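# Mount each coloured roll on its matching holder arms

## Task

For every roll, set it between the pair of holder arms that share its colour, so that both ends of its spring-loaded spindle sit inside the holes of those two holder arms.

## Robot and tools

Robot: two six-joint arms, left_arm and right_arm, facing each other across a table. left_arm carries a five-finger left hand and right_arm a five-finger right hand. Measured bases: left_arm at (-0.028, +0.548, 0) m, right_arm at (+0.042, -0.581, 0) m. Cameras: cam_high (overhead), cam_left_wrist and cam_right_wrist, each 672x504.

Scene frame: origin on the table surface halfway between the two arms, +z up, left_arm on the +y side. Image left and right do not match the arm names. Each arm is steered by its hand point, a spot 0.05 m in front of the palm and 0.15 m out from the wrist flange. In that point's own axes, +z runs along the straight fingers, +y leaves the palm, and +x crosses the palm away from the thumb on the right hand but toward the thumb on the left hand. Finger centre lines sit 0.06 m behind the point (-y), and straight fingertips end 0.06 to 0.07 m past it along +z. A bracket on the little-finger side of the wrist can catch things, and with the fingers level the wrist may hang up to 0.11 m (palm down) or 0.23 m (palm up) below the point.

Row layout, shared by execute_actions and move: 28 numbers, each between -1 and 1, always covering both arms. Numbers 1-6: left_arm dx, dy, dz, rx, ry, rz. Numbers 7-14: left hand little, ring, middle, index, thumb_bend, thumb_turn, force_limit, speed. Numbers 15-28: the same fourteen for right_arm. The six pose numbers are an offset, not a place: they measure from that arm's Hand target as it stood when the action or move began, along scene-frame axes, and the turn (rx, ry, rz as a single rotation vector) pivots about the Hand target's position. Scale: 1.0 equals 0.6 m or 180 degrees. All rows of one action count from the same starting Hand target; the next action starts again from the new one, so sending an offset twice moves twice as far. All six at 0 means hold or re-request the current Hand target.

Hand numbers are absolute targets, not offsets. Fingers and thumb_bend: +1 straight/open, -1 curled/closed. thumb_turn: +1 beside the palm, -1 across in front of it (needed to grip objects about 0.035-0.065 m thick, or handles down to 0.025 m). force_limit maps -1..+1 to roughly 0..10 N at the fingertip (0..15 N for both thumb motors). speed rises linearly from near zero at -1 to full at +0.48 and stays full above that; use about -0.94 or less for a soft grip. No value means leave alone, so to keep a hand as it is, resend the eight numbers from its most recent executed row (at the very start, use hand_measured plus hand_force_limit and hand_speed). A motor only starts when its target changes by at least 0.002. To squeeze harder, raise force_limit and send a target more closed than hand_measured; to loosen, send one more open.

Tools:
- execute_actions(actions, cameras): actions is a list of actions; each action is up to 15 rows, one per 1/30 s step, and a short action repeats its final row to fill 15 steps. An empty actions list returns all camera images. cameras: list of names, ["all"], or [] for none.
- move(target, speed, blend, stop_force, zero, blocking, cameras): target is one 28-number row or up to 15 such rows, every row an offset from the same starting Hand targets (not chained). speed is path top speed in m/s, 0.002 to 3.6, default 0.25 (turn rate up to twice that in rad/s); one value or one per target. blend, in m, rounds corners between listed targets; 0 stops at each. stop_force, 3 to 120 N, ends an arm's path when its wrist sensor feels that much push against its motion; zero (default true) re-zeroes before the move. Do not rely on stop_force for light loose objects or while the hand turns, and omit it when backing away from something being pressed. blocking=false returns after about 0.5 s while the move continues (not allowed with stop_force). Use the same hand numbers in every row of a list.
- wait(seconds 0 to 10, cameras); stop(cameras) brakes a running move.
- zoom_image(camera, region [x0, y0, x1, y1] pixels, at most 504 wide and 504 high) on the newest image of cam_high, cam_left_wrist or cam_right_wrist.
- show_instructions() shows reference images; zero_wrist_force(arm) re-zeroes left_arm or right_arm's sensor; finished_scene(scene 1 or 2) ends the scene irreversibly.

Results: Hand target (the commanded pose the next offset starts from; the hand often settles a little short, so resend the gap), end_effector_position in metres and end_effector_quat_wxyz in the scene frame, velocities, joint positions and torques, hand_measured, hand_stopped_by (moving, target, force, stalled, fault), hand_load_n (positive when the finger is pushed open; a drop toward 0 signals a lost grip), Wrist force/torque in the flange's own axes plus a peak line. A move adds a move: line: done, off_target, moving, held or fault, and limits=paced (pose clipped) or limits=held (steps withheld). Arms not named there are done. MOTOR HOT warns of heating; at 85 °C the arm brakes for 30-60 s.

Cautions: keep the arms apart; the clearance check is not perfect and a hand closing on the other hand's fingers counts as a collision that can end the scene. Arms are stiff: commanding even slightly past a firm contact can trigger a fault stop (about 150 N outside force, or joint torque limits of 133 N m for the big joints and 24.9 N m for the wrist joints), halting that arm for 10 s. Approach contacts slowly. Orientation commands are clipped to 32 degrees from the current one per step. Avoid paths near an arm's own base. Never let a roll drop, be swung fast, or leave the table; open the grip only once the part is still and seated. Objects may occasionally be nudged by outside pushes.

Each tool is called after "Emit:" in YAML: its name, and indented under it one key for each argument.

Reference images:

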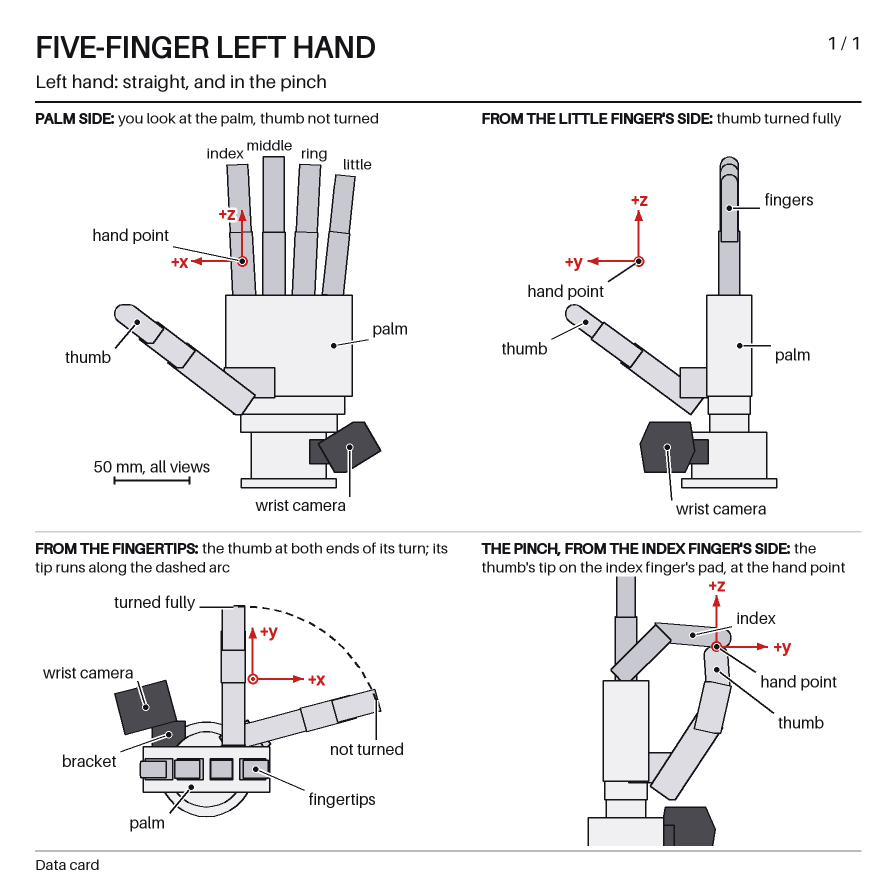

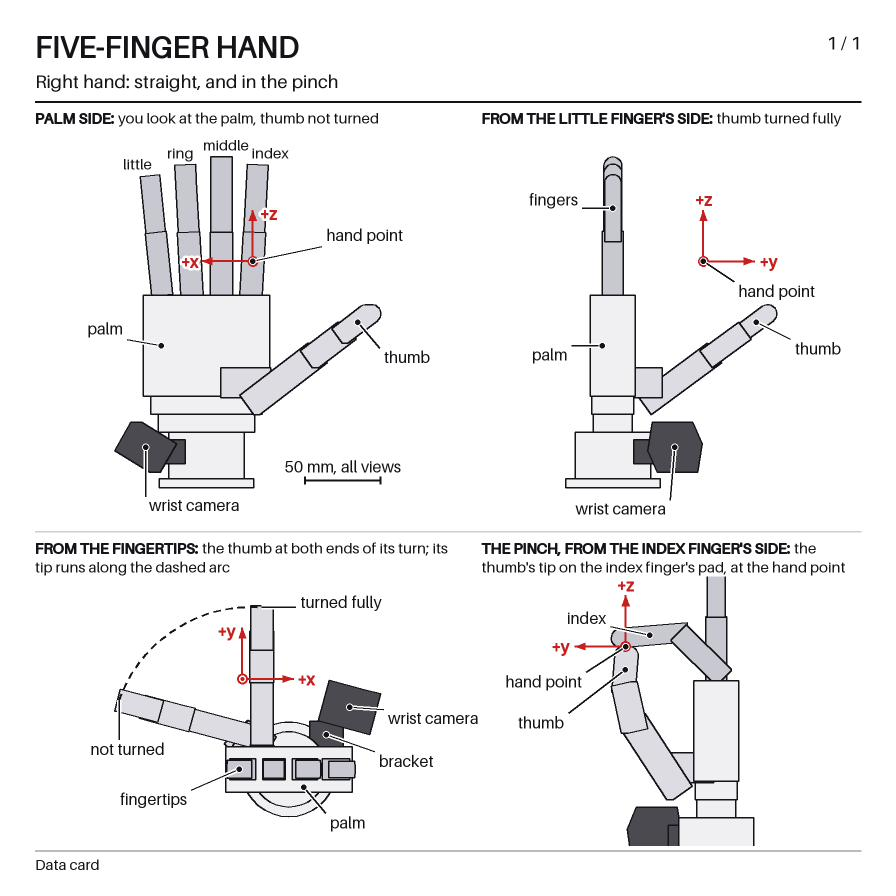

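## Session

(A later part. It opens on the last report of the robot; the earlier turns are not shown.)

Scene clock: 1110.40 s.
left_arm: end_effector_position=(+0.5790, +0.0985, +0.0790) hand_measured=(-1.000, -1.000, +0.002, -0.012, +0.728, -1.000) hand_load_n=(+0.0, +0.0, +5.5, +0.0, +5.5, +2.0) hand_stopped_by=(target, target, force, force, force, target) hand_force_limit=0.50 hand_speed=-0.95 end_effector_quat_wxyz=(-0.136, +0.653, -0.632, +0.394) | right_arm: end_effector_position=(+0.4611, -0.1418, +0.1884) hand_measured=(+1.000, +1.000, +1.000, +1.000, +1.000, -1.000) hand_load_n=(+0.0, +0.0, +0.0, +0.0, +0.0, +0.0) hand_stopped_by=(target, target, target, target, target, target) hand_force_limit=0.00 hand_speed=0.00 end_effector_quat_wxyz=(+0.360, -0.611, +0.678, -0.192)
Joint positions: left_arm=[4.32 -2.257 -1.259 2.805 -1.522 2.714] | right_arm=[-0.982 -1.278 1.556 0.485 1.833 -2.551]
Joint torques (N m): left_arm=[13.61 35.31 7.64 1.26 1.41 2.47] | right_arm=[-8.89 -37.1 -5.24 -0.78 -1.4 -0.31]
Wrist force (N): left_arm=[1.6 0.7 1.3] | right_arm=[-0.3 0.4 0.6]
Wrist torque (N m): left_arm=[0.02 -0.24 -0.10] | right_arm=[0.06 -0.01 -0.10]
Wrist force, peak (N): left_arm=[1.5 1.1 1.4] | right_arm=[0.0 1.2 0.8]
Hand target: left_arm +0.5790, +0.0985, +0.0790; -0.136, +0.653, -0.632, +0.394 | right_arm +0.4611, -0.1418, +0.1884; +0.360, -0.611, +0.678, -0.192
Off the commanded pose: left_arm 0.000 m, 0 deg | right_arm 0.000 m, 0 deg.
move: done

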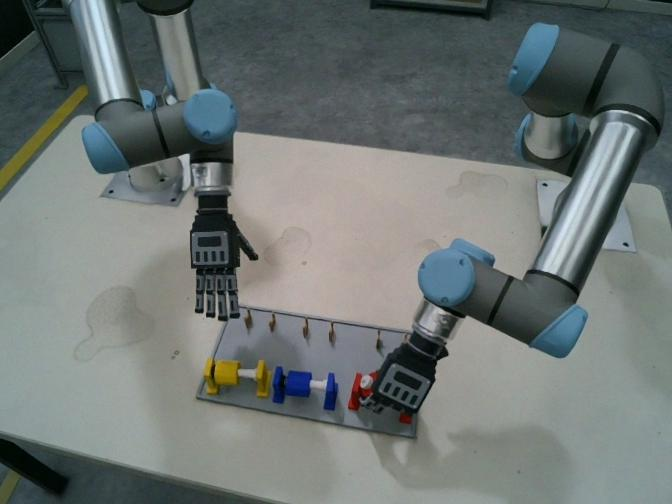

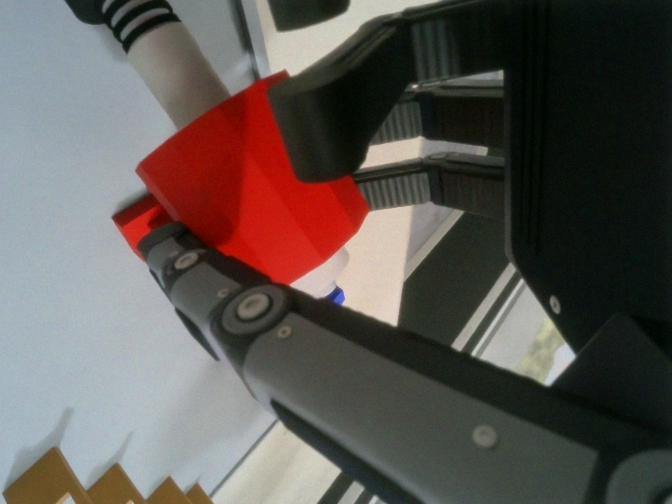

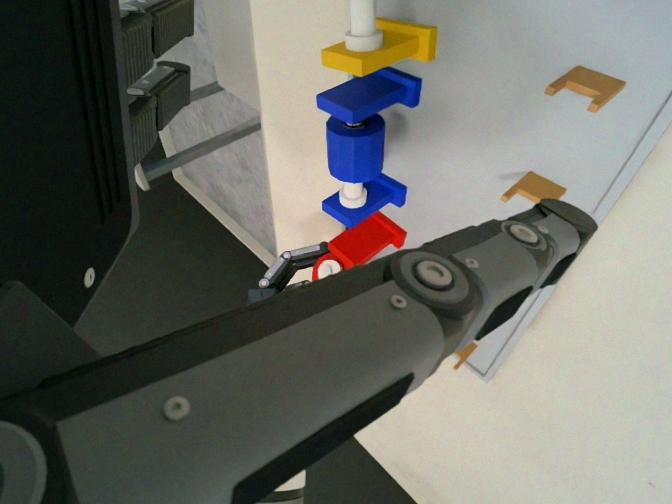

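Emit:
move:
  target: [0.0,0.025,-0.0028,0,0,0,-1,-1,-0.3,-0.3,-0.1,-1,0.5,-0.95,0,0,0,0,0,0,1,1,1,1,1,-1,0,0]
  speed: 0.02
  stop_force: 3
  cameras: ["all"]

Emit:
zoom_image:
  camera: "cam_high"
  region: [330, 340, 450, 450]

Emit:
zoom_image:
  camera: "cam_left_wrist"
  region: [0, 0, 300, 225]

Scene clock: 1112.57 s.
left_arm: end_effector_position=(+0.5790, +0.1135, +0.0774) hand_measured=(-1.000, -1.000, +0.002, -0.012, +0.728, -1.000) hand_load_n=(+0.0, +0.5, +5.0, +0.0, +5.0, +2.0) hand_stopped_by=(target, target, force, force, force, target) hand_force_limit=0.50 hand_speed=-0.95 end_effector_quat_wxyz=(-0.136, +0.653, -0.632, +0.394) | right_arm: end_effector_position=(+0.4611, -0.1418, +0.1884) hand_measured=(+1.000, +1.000, +1.000, +1.000, +1.000, -1.000) hand_load_n=(+0.5, +0.0, +0.0, +0.0, +0.0, +0.0) hand_stopped_by=(target, target, target, target, target, target) hand_force_limit=0.00 hand_speed=0.00 end_effector_quat_wxyz=(+0.360, -0.611, +0.678, -0.192)
Joint positions: left_arm=[4.344 -2.239 -1.295 2.822 -1.503 2.73] | right_arm=[-0.982 -1.278 1.556 0.485 1.833 -2.551]
Joint torques (N m): left_arm=[13.52 57.75 7.41 1.07 1.3 2.51] | right_arm=[-8.9 -38.08 -6.16 -0.95 -1.5 -0.41]
Wrist force (N): left_arm=[1.8 0.9 1.3] | right_arm=[-0.2 0.5 1.0]
Wrist torque (N m): left_arm=[0.06 -0.23 -0.14] | right_arm=[0.05 -0.03 -0.09]
Wrist force, peak (N): left_arm=[1.9 1.0 1.7] | right_arm=[-0.2 0.8 1.1]
Hand target: left_arm +0.5790, +0.1135, +0.0774; -0.136, +0.653, -0.632, +0.394 | right_arm +0.4611, -0.1418, +0.1884; +0.360, -0.611, +0.678, -0.192
Off the commanded pose: left_arm 0.000 m, 0 deg | right_arm 0.000 m, 0 deg.
move: done

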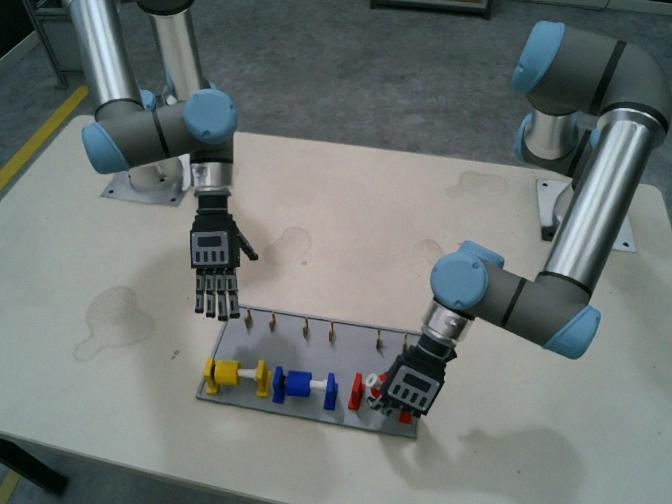

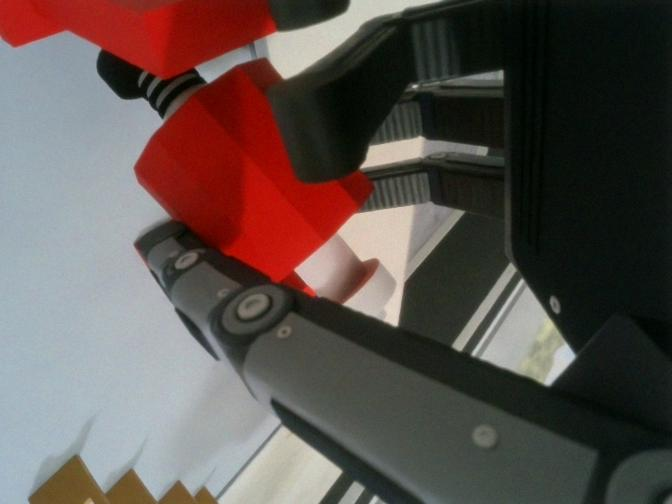

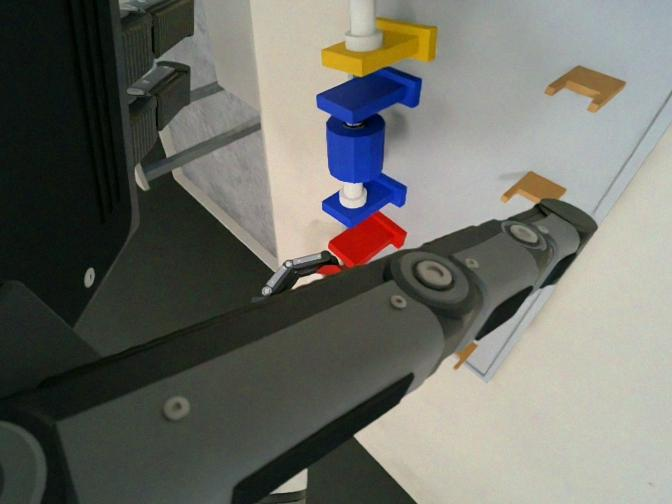

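Scaled by 4.200 from the camera's 672x504 image, which has a finer 960x720 frame.

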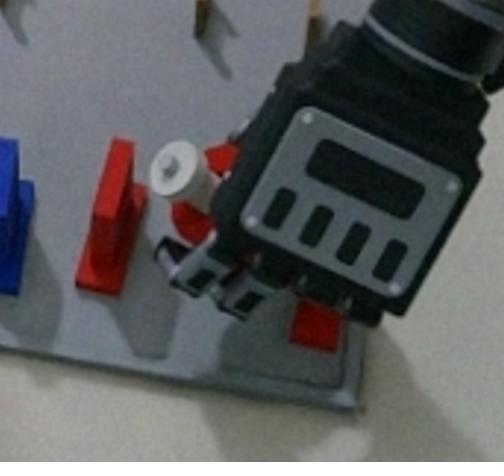

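Scaled by 1.680 from the camera's 672x504 image, which has a finer 960x720 frame.

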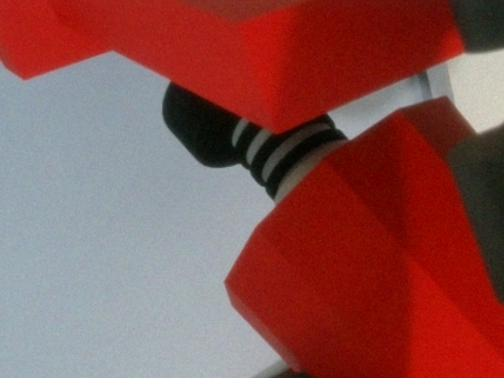

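Emit:
move:
  target: [0,0,0,0,0,0,-1,-1,-0.3,-0.3,-0.1,-1,0.5,-0.95,0.025,0.1,-0.025,0,0,0,1,1,1,1,1,-1,0,0]
  speed: 0.15
  cameras: ["all"]

Emit:
zoom_image:
  camera: "cam_right_wrist"
  region: [240, 170, 460, 335]

Scene clock: 1118.10 s.
left_arm: end_effector_position=(+0.5790, +0.1135, +0.0774) hand_measured=(-1.000, -1.000, +0.002, -0.012, +0.728, -1.000) hand_load_n=(+0.0, +0.0, +5.0, +0.0, +4.5, +1.5) hand_stopped_by=(target, target, force, force, force, target) hand_force_limit=0.50 hand_speed=-0.95 end_effector_quat_wxyz=(-0.136, +0.653, -0.632, +0.394) | right_arm: end_effector_position=(+0.4761, -0.0818, +0.1735) hand_measured=(+1.000, +1.000, +1.000, +1.000, +1.000, -1.000) hand_load_n=(+0.0, +0.0, +0.0, +0.0, +0.0, +0.0) hand_stopped_by=(target, target, target, target, target, target) hand_force_limit=0.00 hand_speed=0.00 end_effector_quat_wxyz=(+0.360, -0.611, +0.678, -0.192)
Joint positions: left_arm=[4.344 -2.239 -1.295 2.822 -1.503 2.73] | right_arm=[-0.897 -1.13 1.391 0.52 1.893 -2.489]
Joint torques (N m): left_arm=[13.72 56.53 7.14 1.09 1.24 2.56] | right_arm=[11.2 -25.54 -34.24 1.93 2.5 1.57]
Wrist force (N): left_arm=[1.7 1.0 1.5] | right_arm=[-0.2 0.8 0.7]
Wrist torque (N m): left_arm=[0.06 -0.21 -0.15] | right_arm=[0.11 -0.05 -0.21]
Wrist force, peak (N): left_arm=[2.1 1.1 1.5] | right_arm=[-0.2 0.8 1.1]
Hand target: left_arm +0.5790, +0.1135, +0.0774; -0.136, +0.653, -0.632, +0.394 | right_arm +0.4761, -0.0818, +0.1734; +0.360, -0.611, +0.678, -0.192
Off the commanded pose: left_arm 0.000 m, 0 deg | right_arm 0.000 m, 0 deg.
move: done

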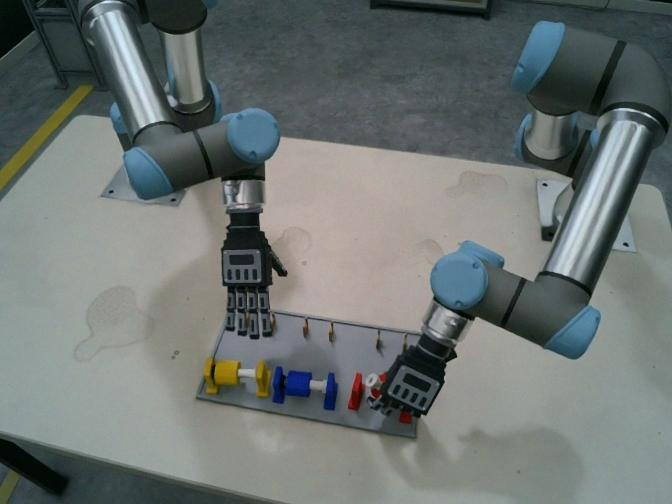

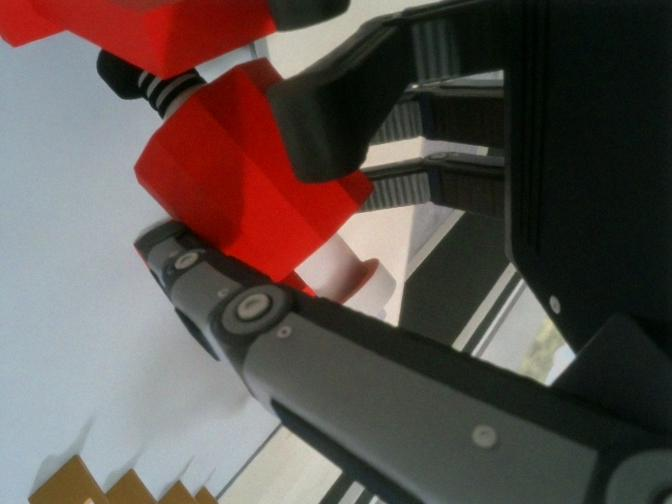

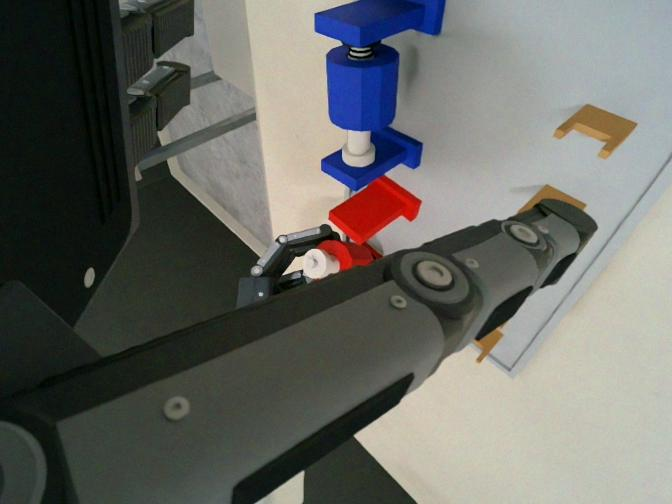

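Scaled by 2.291 from the camera's 672x504 image, which has a finer 960x720 frame.

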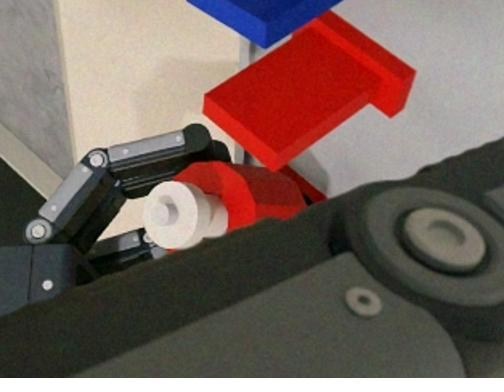

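Emit:
move:
  target: [0,0,0,0,0,0,-1,-1,-0.3,-0.3,-0.1,-1,0.5,-0.95,0,0,0,0,0,0,1,1,1,1,1,1,0,0.4]
  speed: 0.15
  cameras: ["all"]

Emit:
zoom_image:
  camera: "cam_right_wrist"
  region: [240, 170, 460, 335]

Scene clock: 1119.30 s.
left_arm: end_effector_position=(+0.5790, +0.1135, +0.0774) hand_measured=(-1.000, -1.000, +0.002, -0.012, +0.728, -1.000) hand_load_n=(+0.0, +0.0, +5.0, +0.0, +5.0, +2.0) hand_stopped_by=(target, target, force, force, force, target) hand_force_limit=0.50 hand_speed=-0.95 end_effector_quat_wxyz=(-0.136, +0.653, -0.632, +0.394) | right_arm: end_effector_position=(+0.4761, -0.0818, +0.1734) hand_measured=(+1.000, +1.000, +1.000, +1.000, +1.000, +1.000) hand_load_n=(+0.0, +0.0, +0.0, -0.5, +0.0, +0.0) hand_stopped_by=(target, target, target, target, target, target) hand_force_limit=0.00 hand_speed=0.40 end_effector_quat_wxyz=(+0.360, -0.611, +0.678, -0.192)
Joint positions: left_arm=[4.344 -2.239 -1.295 2.822 -1.503 2.73] | right_arm=[-0.897 -1.13 1.391 0.52 1.894 -2.489]
Joint torques (N m): left_arm=[13.92 56.74 7.13 1.25 1.24 2.57] | right_arm=[11.55 -25.9 -33.59 1.84 2.65 1.51]
Wrist force (N): left_arm=[1.8 1.2 1.4] | right_arm=[-0.4 0.5 0.0]
Wrist torque (N m): left_arm=[0.10 -0.23 -0.15] | right_arm=[0.09 0.02 -0.24]
Wrist force, peak (N): left_arm=[1.9 1.1 1.6] | right_arm=[-0.2 0.7 0.2]
Hand target: left_arm +0.5790, +0.1135, +0.0774; -0.136, +0.653, -0.632, +0.394 | right_arm +0.4761, -0.0818, +0.1734; +0.360, -0.611, +0.678, -0.192
Off the commanded pose: left_arm 0.000 m, 0 deg | right_arm 0.000 m, 0 deg.
move: done

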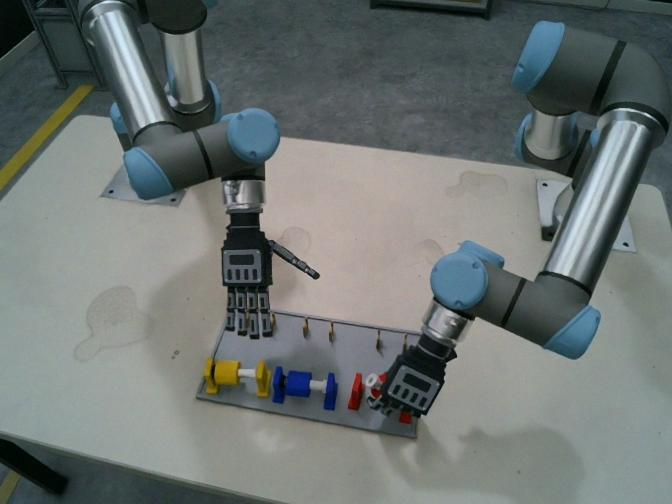

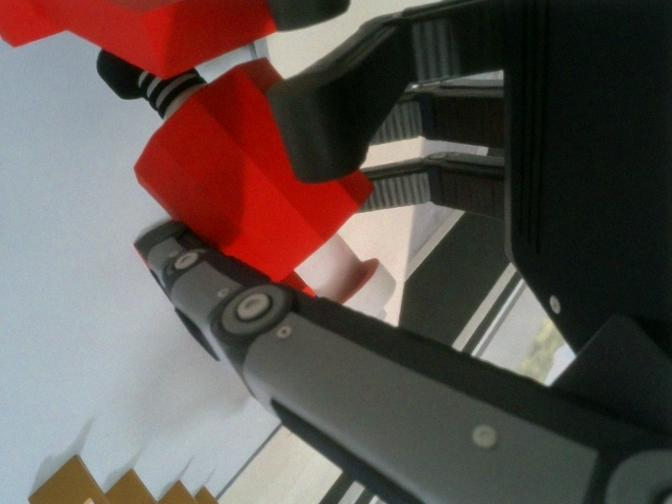

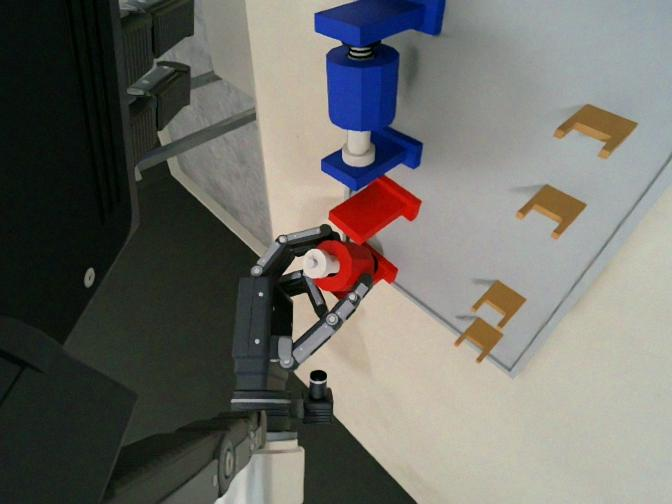

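Scaled by 2.291 from the camera's 672x504 image, which has a finer 960x720 frame.

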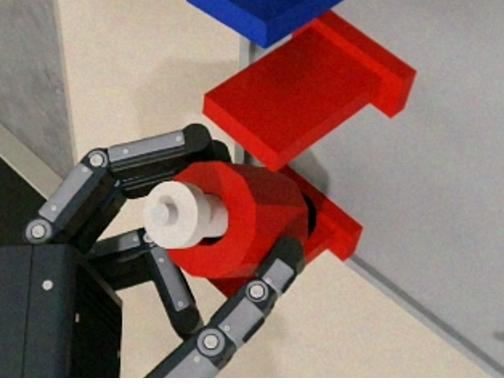

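Emit:
zoom_image:
  camera: "cam_right_wrist"
  region: [310, 220, 410, 295]

Scaled by 5.040 from the camera's 672x504 image, which has a finer 960x720 frame.

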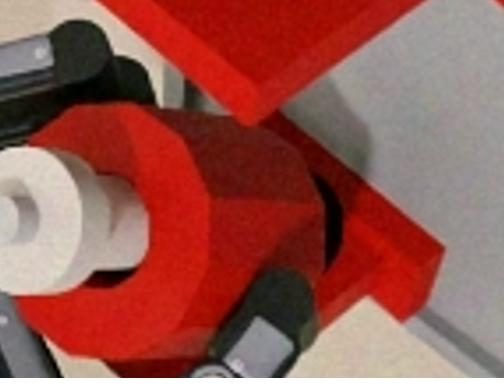

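Emit:
move:
  target:
    - [0,-0.006,0.025,0,0,0,-1,-1,-0.3,-0.3,-0.1,-1,0.5,-0.95,0,0,0,0,0,0,1,1,1,1,1,1,0,0.4]
    - [0,-0.012,0.13,0,0,0,-1,-1,-0.3,-0.3,-0.1,-1,0.5,-0.95,0,0,0,0,0,0,1,1,1,1,1,1,0,0.4]
  speed: 0.08
  blend: 0.005
  cameras: ["all"]

Emit:
zoom_image:
  camera: "cam_right_wrist"
  region: [240, 200, 440, 350]

Scene clock: 1124.23 s.
left_arm: end_effector_position=(+0.5790, +0.1063, +0.1553) hand_measured=(-1.000, -1.000, +0.002, -0.012, +0.728, -1.000) hand_load_n=(+0.0, +0.0, +4.5, +0.0, +4.5, +1.5) hand_stopped_by=(target, target, force, force, force, target) hand_force_limit=0.50 hand_speed=-0.95 end_effector_quat_wxyz=(-0.136, +0.653, -0.632, +0.394) | right_arm: end_effector_position=(+0.4761, -0.0818, +0.1734) hand_measured=(+1.000, +1.000, +1.000, +1.000, +1.000, +1.000) hand_load_n=(+0.0, +0.0, +0.0, +0.0, +0.0, +0.0) hand_stopped_by=(target, target, target, target, target, target) hand_force_limit=0.00 hand_speed=0.40 end_effector_quat_wxyz=(+0.360, -0.611, +0.678, -0.192)
Joint positions: left_arm=[4.332 -2.19 -1.168 2.647 -1.512 2.722] | right_arm=[-0.897 -1.13 1.391 0.52 1.894 -2.489]
Joint torques (N m): left_arm=[-12.84 56.17 31.97 -2.2 -1.56 -2.53] | right_arm=[10.86 -28.06 -30.42 1.21 2.49 1.25]
Wrist force (N): left_arm=[1.7 0.8 1.6] | right_arm=[-0.2 0.5 0.1]
Wrist torque (N m): left_arm=[0.01 -0.28 0.05] | right_arm=[0.07 -0.02 -0.22]
Wrist force, peak (N): left_arm=[2.0 1.1 1.5] | right_arm=[-0.4 0.6 0.6]
Hand target: left_arm +0.5790, +0.1063, +0.1554; -0.136, +0.653, -0.632, +0.394 | right_arm +0.4761, -0.0818, +0.1734; +0.360, -0.611, +0.678, -0.192
Off the commanded pose: left_arm 0.000 m, 0 deg | right_arm 0.000 m, 0 deg.
move: done

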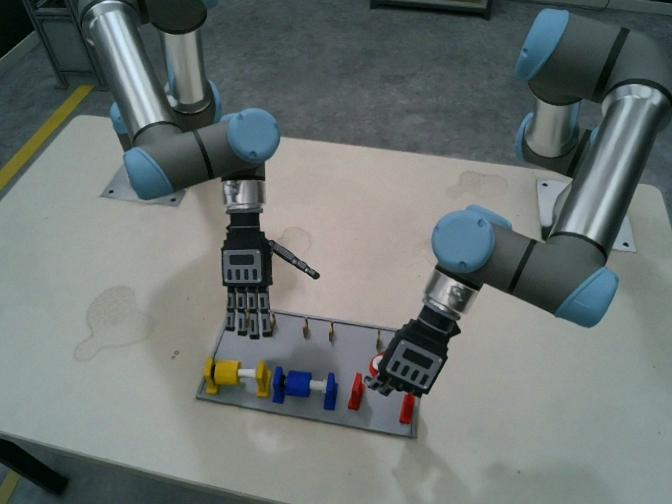

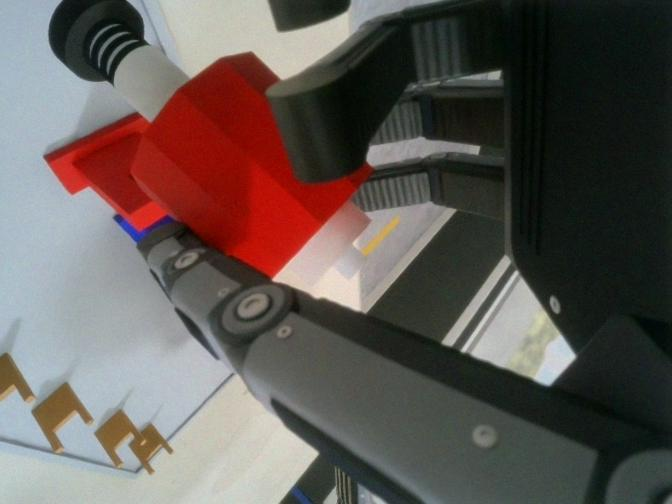

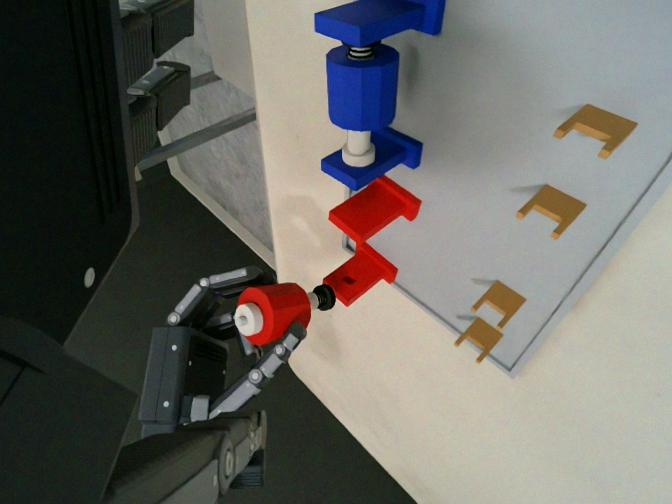

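Scaled by 2.520 from the camera's 672x504 image, which has a finer 960x720 frame.

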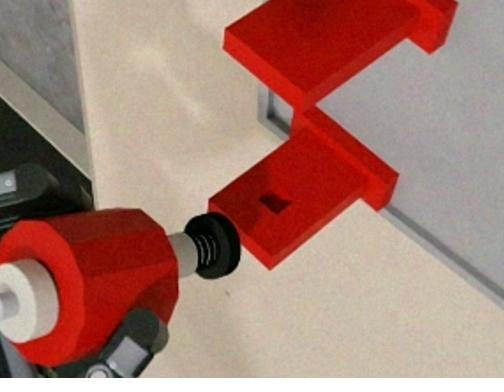

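Emit:
move:
  target: [-0.075,0.0145,-0.055,0.1103,-0.013,0,-1,-1,-0.3,-0.3,-0.1,-1,0.5,-0.95,0,0,0,0,0,0,1,1,1,1,1,1,0,0.4]
  speed: 0.1
  cameras: ["all"]

Emit:
zoom_image:
  camera: "cam_right_wrist"
  region: [240, 200, 540, 425]

Scene clock: 1127.63 s.
left_arm: end_effector_position=(+0.5339, +0.1150, +0.1223) hand_measured=(-1.000, -1.000, +0.002, -0.012, +0.728, -1.000) hand_load_n=(+0.0, +0.0, +4.5, +0.0, +4.5, +1.5) hand_stopped_by=(target, target, force, force, force, target) hand_force_limit=0.50 hand_speed=-0.95 end_effector_quat_wxyz=(-0.259, +0.612, -0.687, +0.293) | right_arm: end_effector_position=(+0.4761, -0.0818, +0.1734) hand_measured=(+1.000, +1.000, +1.000, +1.000, +1.000, +1.000) hand_load_n=(+0.0, +0.0, +0.0, -0.5, +0.0, -0.5) hand_stopped_by=(target, target, target, target, target, target) hand_force_limit=0.00 hand_speed=0.40 end_effector_quat_wxyz=(+0.360, -0.611, +0.678, -0.192)
Joint positions: left_arm=[4.191 -2.208 -1.181 2.584 -1.843 2.867] | right_arm=[-0.897 -1.13 1.391 0.52 1.894 -2.489]
Joint torques (N m): left_arm=[-12.3 33.7 32.13 -2.46 -1.71 2.44] | right_arm=[10.24 -28.96 -26.34 0.49 2.5 0.8]
Wrist force (N): left_arm=[1.5 0.8 1.0] | right_arm=[-0.4 0.6 0.5]
Wrist torque (N m): left_arm=[0.11 -0.32 -0.17] | right_arm=[0.09 -0.01 -0.23]
Wrist force, peak (N): left_arm=[1.6 0.8 1.6] | right_arm=[-0.3 1.0 0.3]
Hand target: left_arm +0.5340, +0.1150, +0.1224; +0.260, -0.612, +0.687, -0.293 | right_arm +0.4761, -0.0818, +0.1734; +0.360, -0.611, +0.678, -0.192
Off the commanded pose: left_arm 0.000 m, 0 deg | right_arm 0.000 m, 0 deg.
move: done

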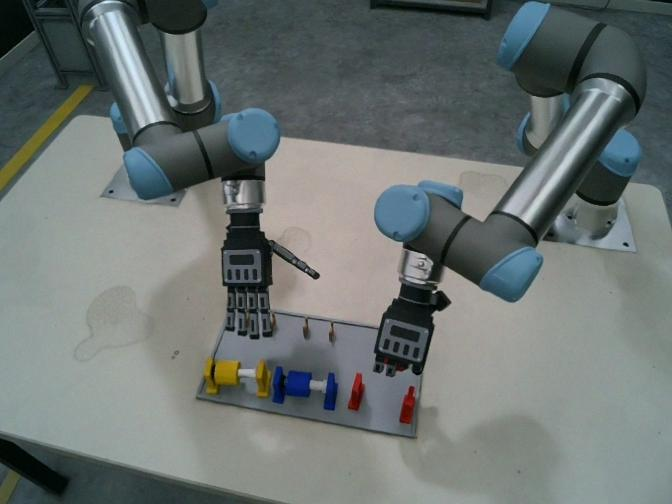

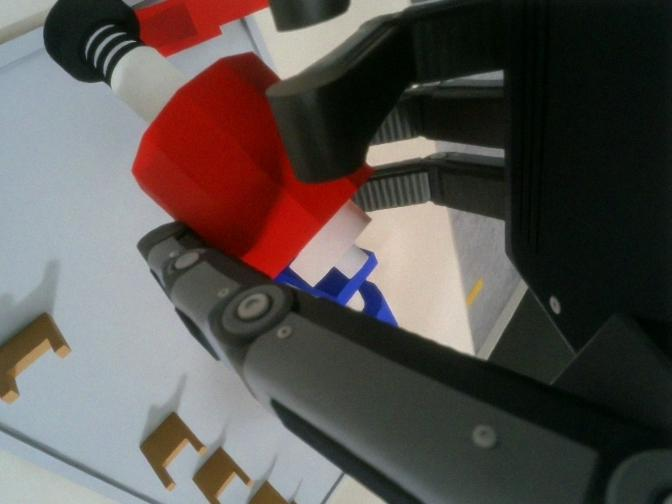

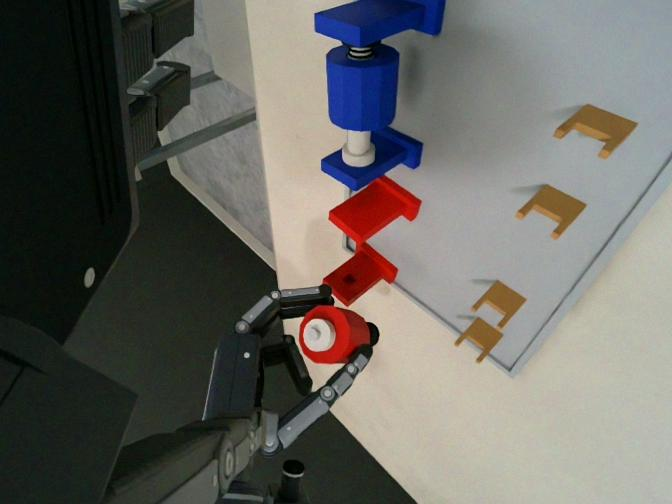

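Scaled by 1.680 from the camera's 672x504 image, which has a finer 960x720 frame.

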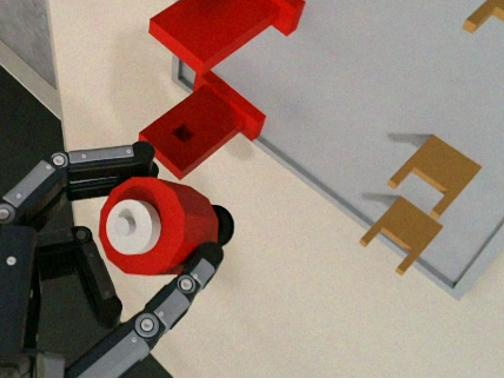

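Emit:
move:
  target:
    - [0,0,-0.075,0,0,0,-1,-1,-0.3,-0.3,-0.1,-1,0.5,-0.95,0,0,0,0,0,0,1,1,1,1,1,1,0,0.4]
    - [0,0,-0.142,0,0,0,-1,-1,-0.3,-0.3,-0.1,-1,0.5,-0.95,0,0,0,0,0,0,1,1,1,1,1,1,0,0.4]
  speed: [0.08, 0.025]
  stop_force: 6
  blend: 0.005
  cameras: ["all"]

Emit:
zoom_image:
  camera: "cam_right_wrist"
  region: [280, 180, 480, 330]

Scene clock: 1130.77 s.
left_arm: end_effector_position=(+0.5339, +0.1150, +0.0538) hand_measured=(-1.000, -1.000, +0.002, -0.012, +0.728, -1.000) hand_load_n=(-1.0, +0.0, +4.5, +0.0, +4.0, +1.5) hand_stopped_by=(target, target, force, force, force, target) hand_force_limit=0.50 hand_speed=-0.95 end_effector_quat_wxyz=(-0.260, +0.612, -0.687, +0.293) | right_arm: end_effector_position=(+0.4761, -0.0818, +0.1734) hand_measured=(+1.000, +1.000, +1.000, +1.000, +1.000, +1.000) hand_load_n=(+0.0, +0.0, +0.0, +0.0, +0.0, +0.0) hand_stopped_by=(target, target, target, target, target, target) hand_force_limit=0.00 hand_speed=0.40 end_effector_quat_wxyz=(+0.360, -0.611, +0.678, -0.192)
Joint positions: left_arm=[4.191 -2.261 -1.273 2.73 -1.843 2.867] | right_arm=[-0.897 -1.13 1.391 0.52 1.894 -2.489]
Joint torques (N m): left_arm=[-11.09 54.41 29.63 -2.67 0.85 -1.5] | right_arm=[9.89 -28.76 -23.84 -0.09 2.54 0.81]
Wrist force (N): left_arm=[1.8 -1.7 -1.9] | right_arm=[-0.2 0.2 0.2]
Wrist torque (N m): left_arm=[0.15 -0.45 -0.02] | right_arm=[0.02 -0.02 -0.23]
Wrist force, peak (N): left_arm=[0.9 -15.1 -16.1] | right_arm=[-0.2 0.9 0.3]
Hand target: left_arm +0.5339, +0.1150, +0.0538; +0.260, -0.612, +0.687, -0.293 (not the last commanded pose) | right_arm +0.4761, -0.0818, +0.1734; +0.360, -0.611, +0.678, -0.192
Off the commanded pose: left_arm 0.017 m, 0 deg | right_arm 0.000 m, 0 deg.
move: contact (left_arm); path passed 1 of 2 targets

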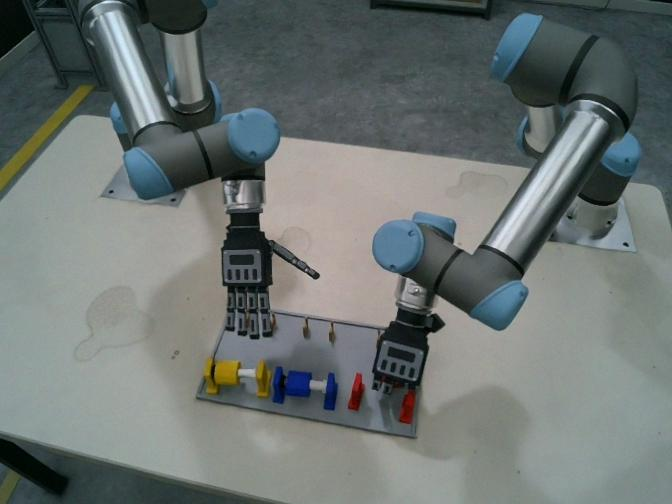

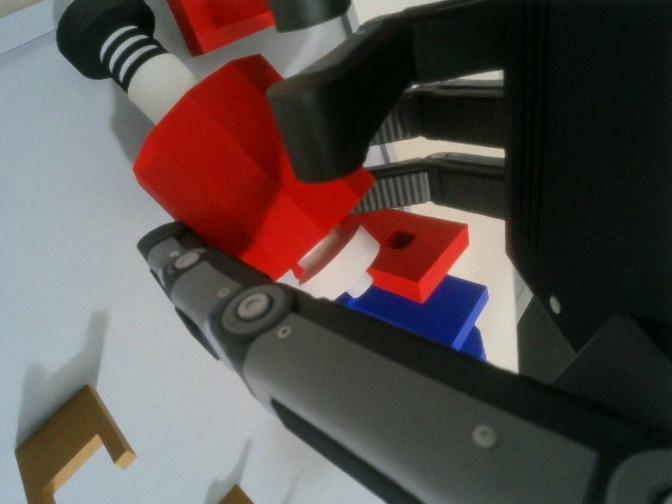

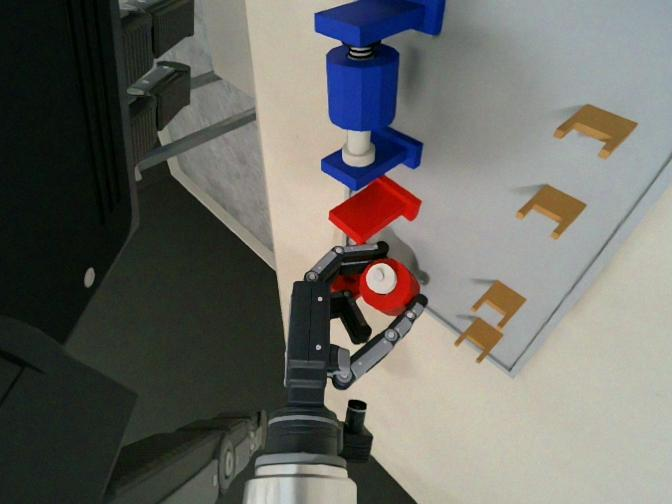

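Scaled by 2.520 from the camera's 672x504 image, which has a finer 960x720 frame.

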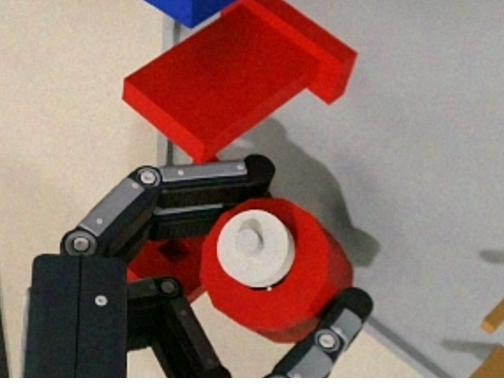

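Emit:
move:
  target: [0,0,-0.014,0,0,0,-1,-1,-0.3,-0.3,-0.1,-1,0.5,-0.95,0,0,0,0,0,0,1,1,1,1,1,1,0,0.4]
  speed: 0.012
  stop_force: 12
  cameras: ["all"]

Emit:
zoom_image:
  camera: "cam_right_wrist"
  region: [280, 180, 480, 330]

Scene clock: 1132.67 s.
left_arm: end_effector_position=(+0.5341, +0.1149, +0.0533) hand_measured=(-1.000, -1.000, +0.002, -0.012, +0.728, -1.000) hand_load_n=(-6.0, +0.0, +4.5, +0.0, +4.0, +2.0) hand_stopped_by=(target, target, force, force, force, target) hand_force_limit=0.50 hand_speed=-0.95 end_effector_quat_wxyz=(-0.260, +0.612, -0.687, +0.293) | right_arm: end_effector_position=(+0.4761, -0.0818, +0.1734) hand_measured=(+1.000, +1.000, +1.000, +1.000, +1.000, +1.000) hand_load_n=(-0.5, +0.0, +0.0, +0.0, +0.0, +0.0) hand_stopped_by=(target, target, target, target, target, target) hand_force_limit=0.00 hand_speed=0.40 end_effector_quat_wxyz=(+0.360, -0.611, +0.678, -0.192)
Joint positions: left_arm=[4.191 -2.262 -1.274 2.732 -1.843 2.867] | right_arm=[-0.897 -1.13 1.391 0.52 1.894 -2.489]
Joint torques (N m): left_arm=[-11.12 46.24 25.39 -2.15 0.85 -1.61] | right_arm=[10.77 -28.73 -23.87 0.19 2.63 0.77]
Wrist force (N): left_arm=[0.7 -9.2 -12.3] | right_arm=[-0.3 0.3 0.2]
Wrist torque (N m): left_arm=[0.26 -1.08 0.38] | right_arm=[0.06 -0.01 -0.23]
Wrist force, peak (N): left_arm=[0.6 -17.3 -18.4] | right_arm=[-0.2 0.8 0.5]
Hand target: left_arm +0.5341, +0.1149, +0.0533; +0.260, -0.612, +0.687, -0.293 (not the last commanded pose) | right_arm +0.4761, -0.0818, +0.1734; +0.360, -0.611, +0.678, -0.192
Off the commanded pose: left_arm 0.008 m, 0 deg | right_arm 0.000 m, 0 deg.
move: contact (left_arm)

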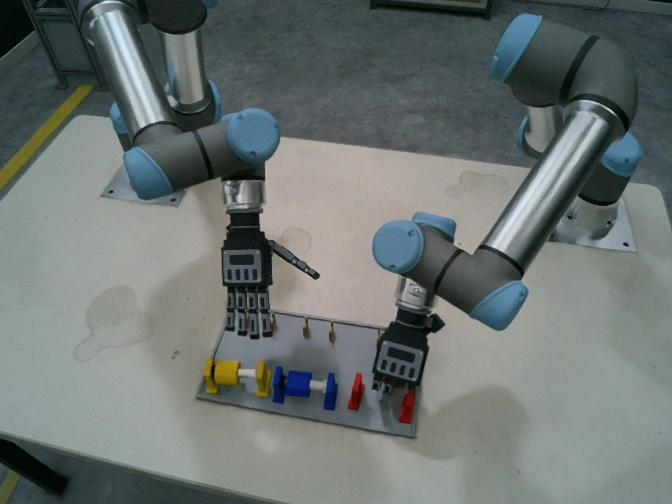

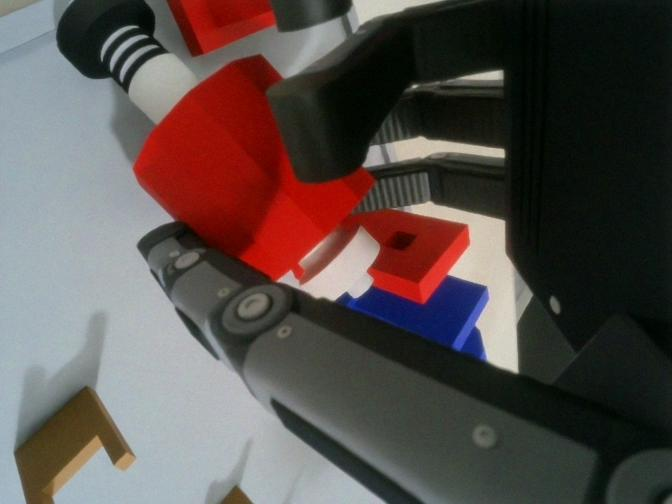

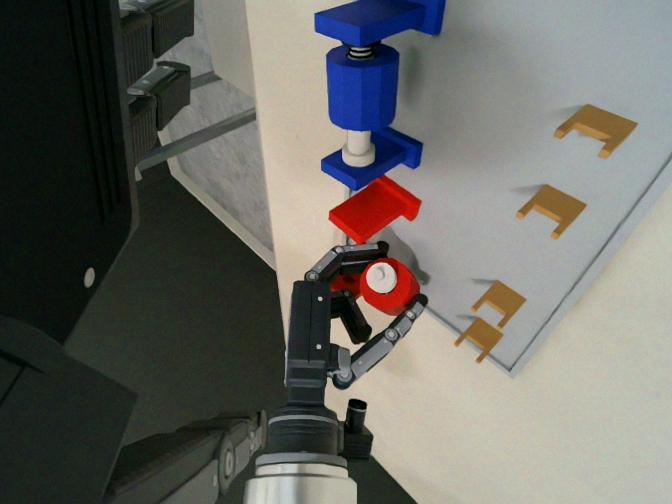

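Scaled by 2.520 from the camera's 672x504 image, which has a finer 960x720 frame.

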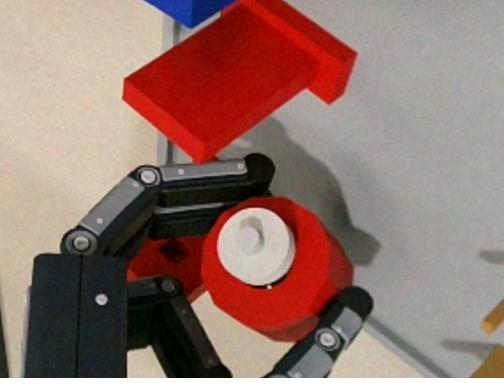

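Emit:
move:
  target:
    - [0,0,0.1667,0,0,0,-1,-1,-0.3,-0.3,-0.1,-1,0.5,-0.95,0,0,0,0,0,0,1,1,1,1,1,1,0,0.4]
    - [-0.14,0.358,0.1167,0,0,0,-1,-1,-0.3,-0.3,-0.1,-1,0.5,-0.95,0,0,0,0,0,0,1,1,1,1,1,1,0,0.4]
  speed: 0.15
  blend: 0.03
  cameras: ["all"]

Scene clock: 1136.57 s.
left_arm: end_effector_position=(+0.4501, +0.3297, +0.1233) hand_measured=(-1.000, -1.000, +0.002, -0.012, +0.728, -1.000) hand_load_n=(+0.0, +0.0, +4.0, +0.0, +4.0, +1.5) hand_stopped_by=(target, target, force, force, force, target) hand_force_limit=0.50 hand_speed=-0.95 end_effector_quat_wxyz=(-0.260, +0.612, -0.687, +0.293) | right_arm: end_effector_position=(+0.4761, -0.0818, +0.1734) hand_measured=(+1.000, +1.000, +1.000, +1.000, +1.000, +1.000) hand_load_n=(+0.0, +0.0, +0.0, +0.0, +0.0, +0.0) hand_stopped_by=(target, target, target, target, target, target) hand_force_limit=0.00 hand_speed=0.40 end_effector_quat_wxyz=(+0.360, -0.611, +0.678, -0.192)
Joint positions: left_arm=[4.583 -1.751 -1.835 2.819 -1.564 3.146] | right_arm=[-0.897 -1.13 1.391 0.52 1.894 -2.489]
Joint torques (N m): left_arm=[12.46 37.54 7.11 0.88 1.12 2.66] | right_arm=[10.92 -29.77 -18.87 -0.65 2.66 0.45]
Wrist force (N): left_arm=[1.2 0.6 0.9] | right_arm=[-0.2 0.3 0.4]
Wrist torque (N m): left_arm=[0.02 -0.28 -0.16] | right_arm=[0.04 -0.02 -0.23]
Wrist force, peak (N): left_arm=[0.6 -9.3 -12.6] | right_arm=[-0.2 0.9 0.2]
Hand target: left_arm +0.4501, +0.3297, +0.1233; +0.260, -0.612, +0.687, -0.293 | right_arm +0.4761, -0.0818, +0.1734; +0.360, -0.611, +0.678, -0.192
Off the commanded pose: left_arm 0.000 m, 0 deg | right_arm 0.000 m, 0 deg.
move: done

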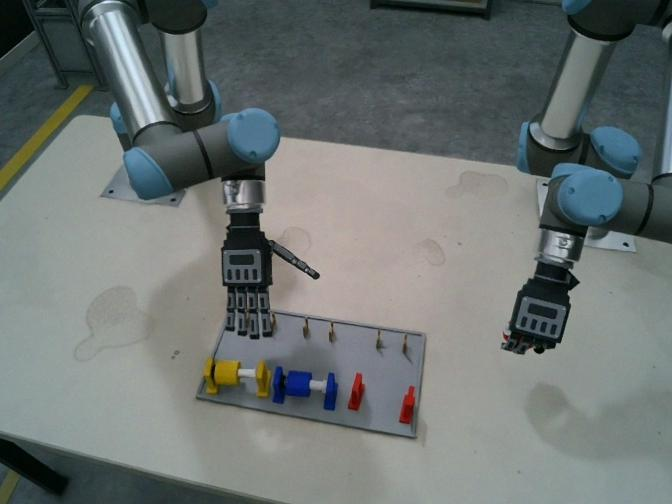

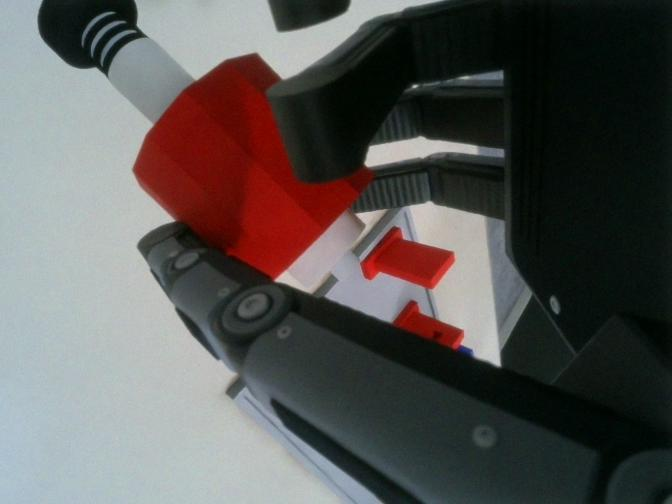

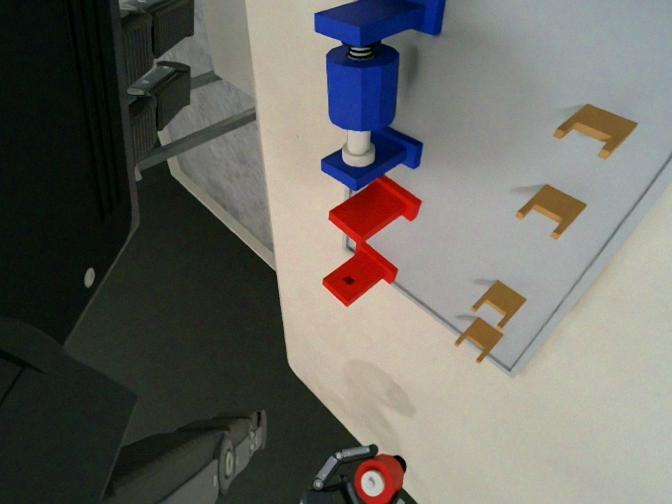

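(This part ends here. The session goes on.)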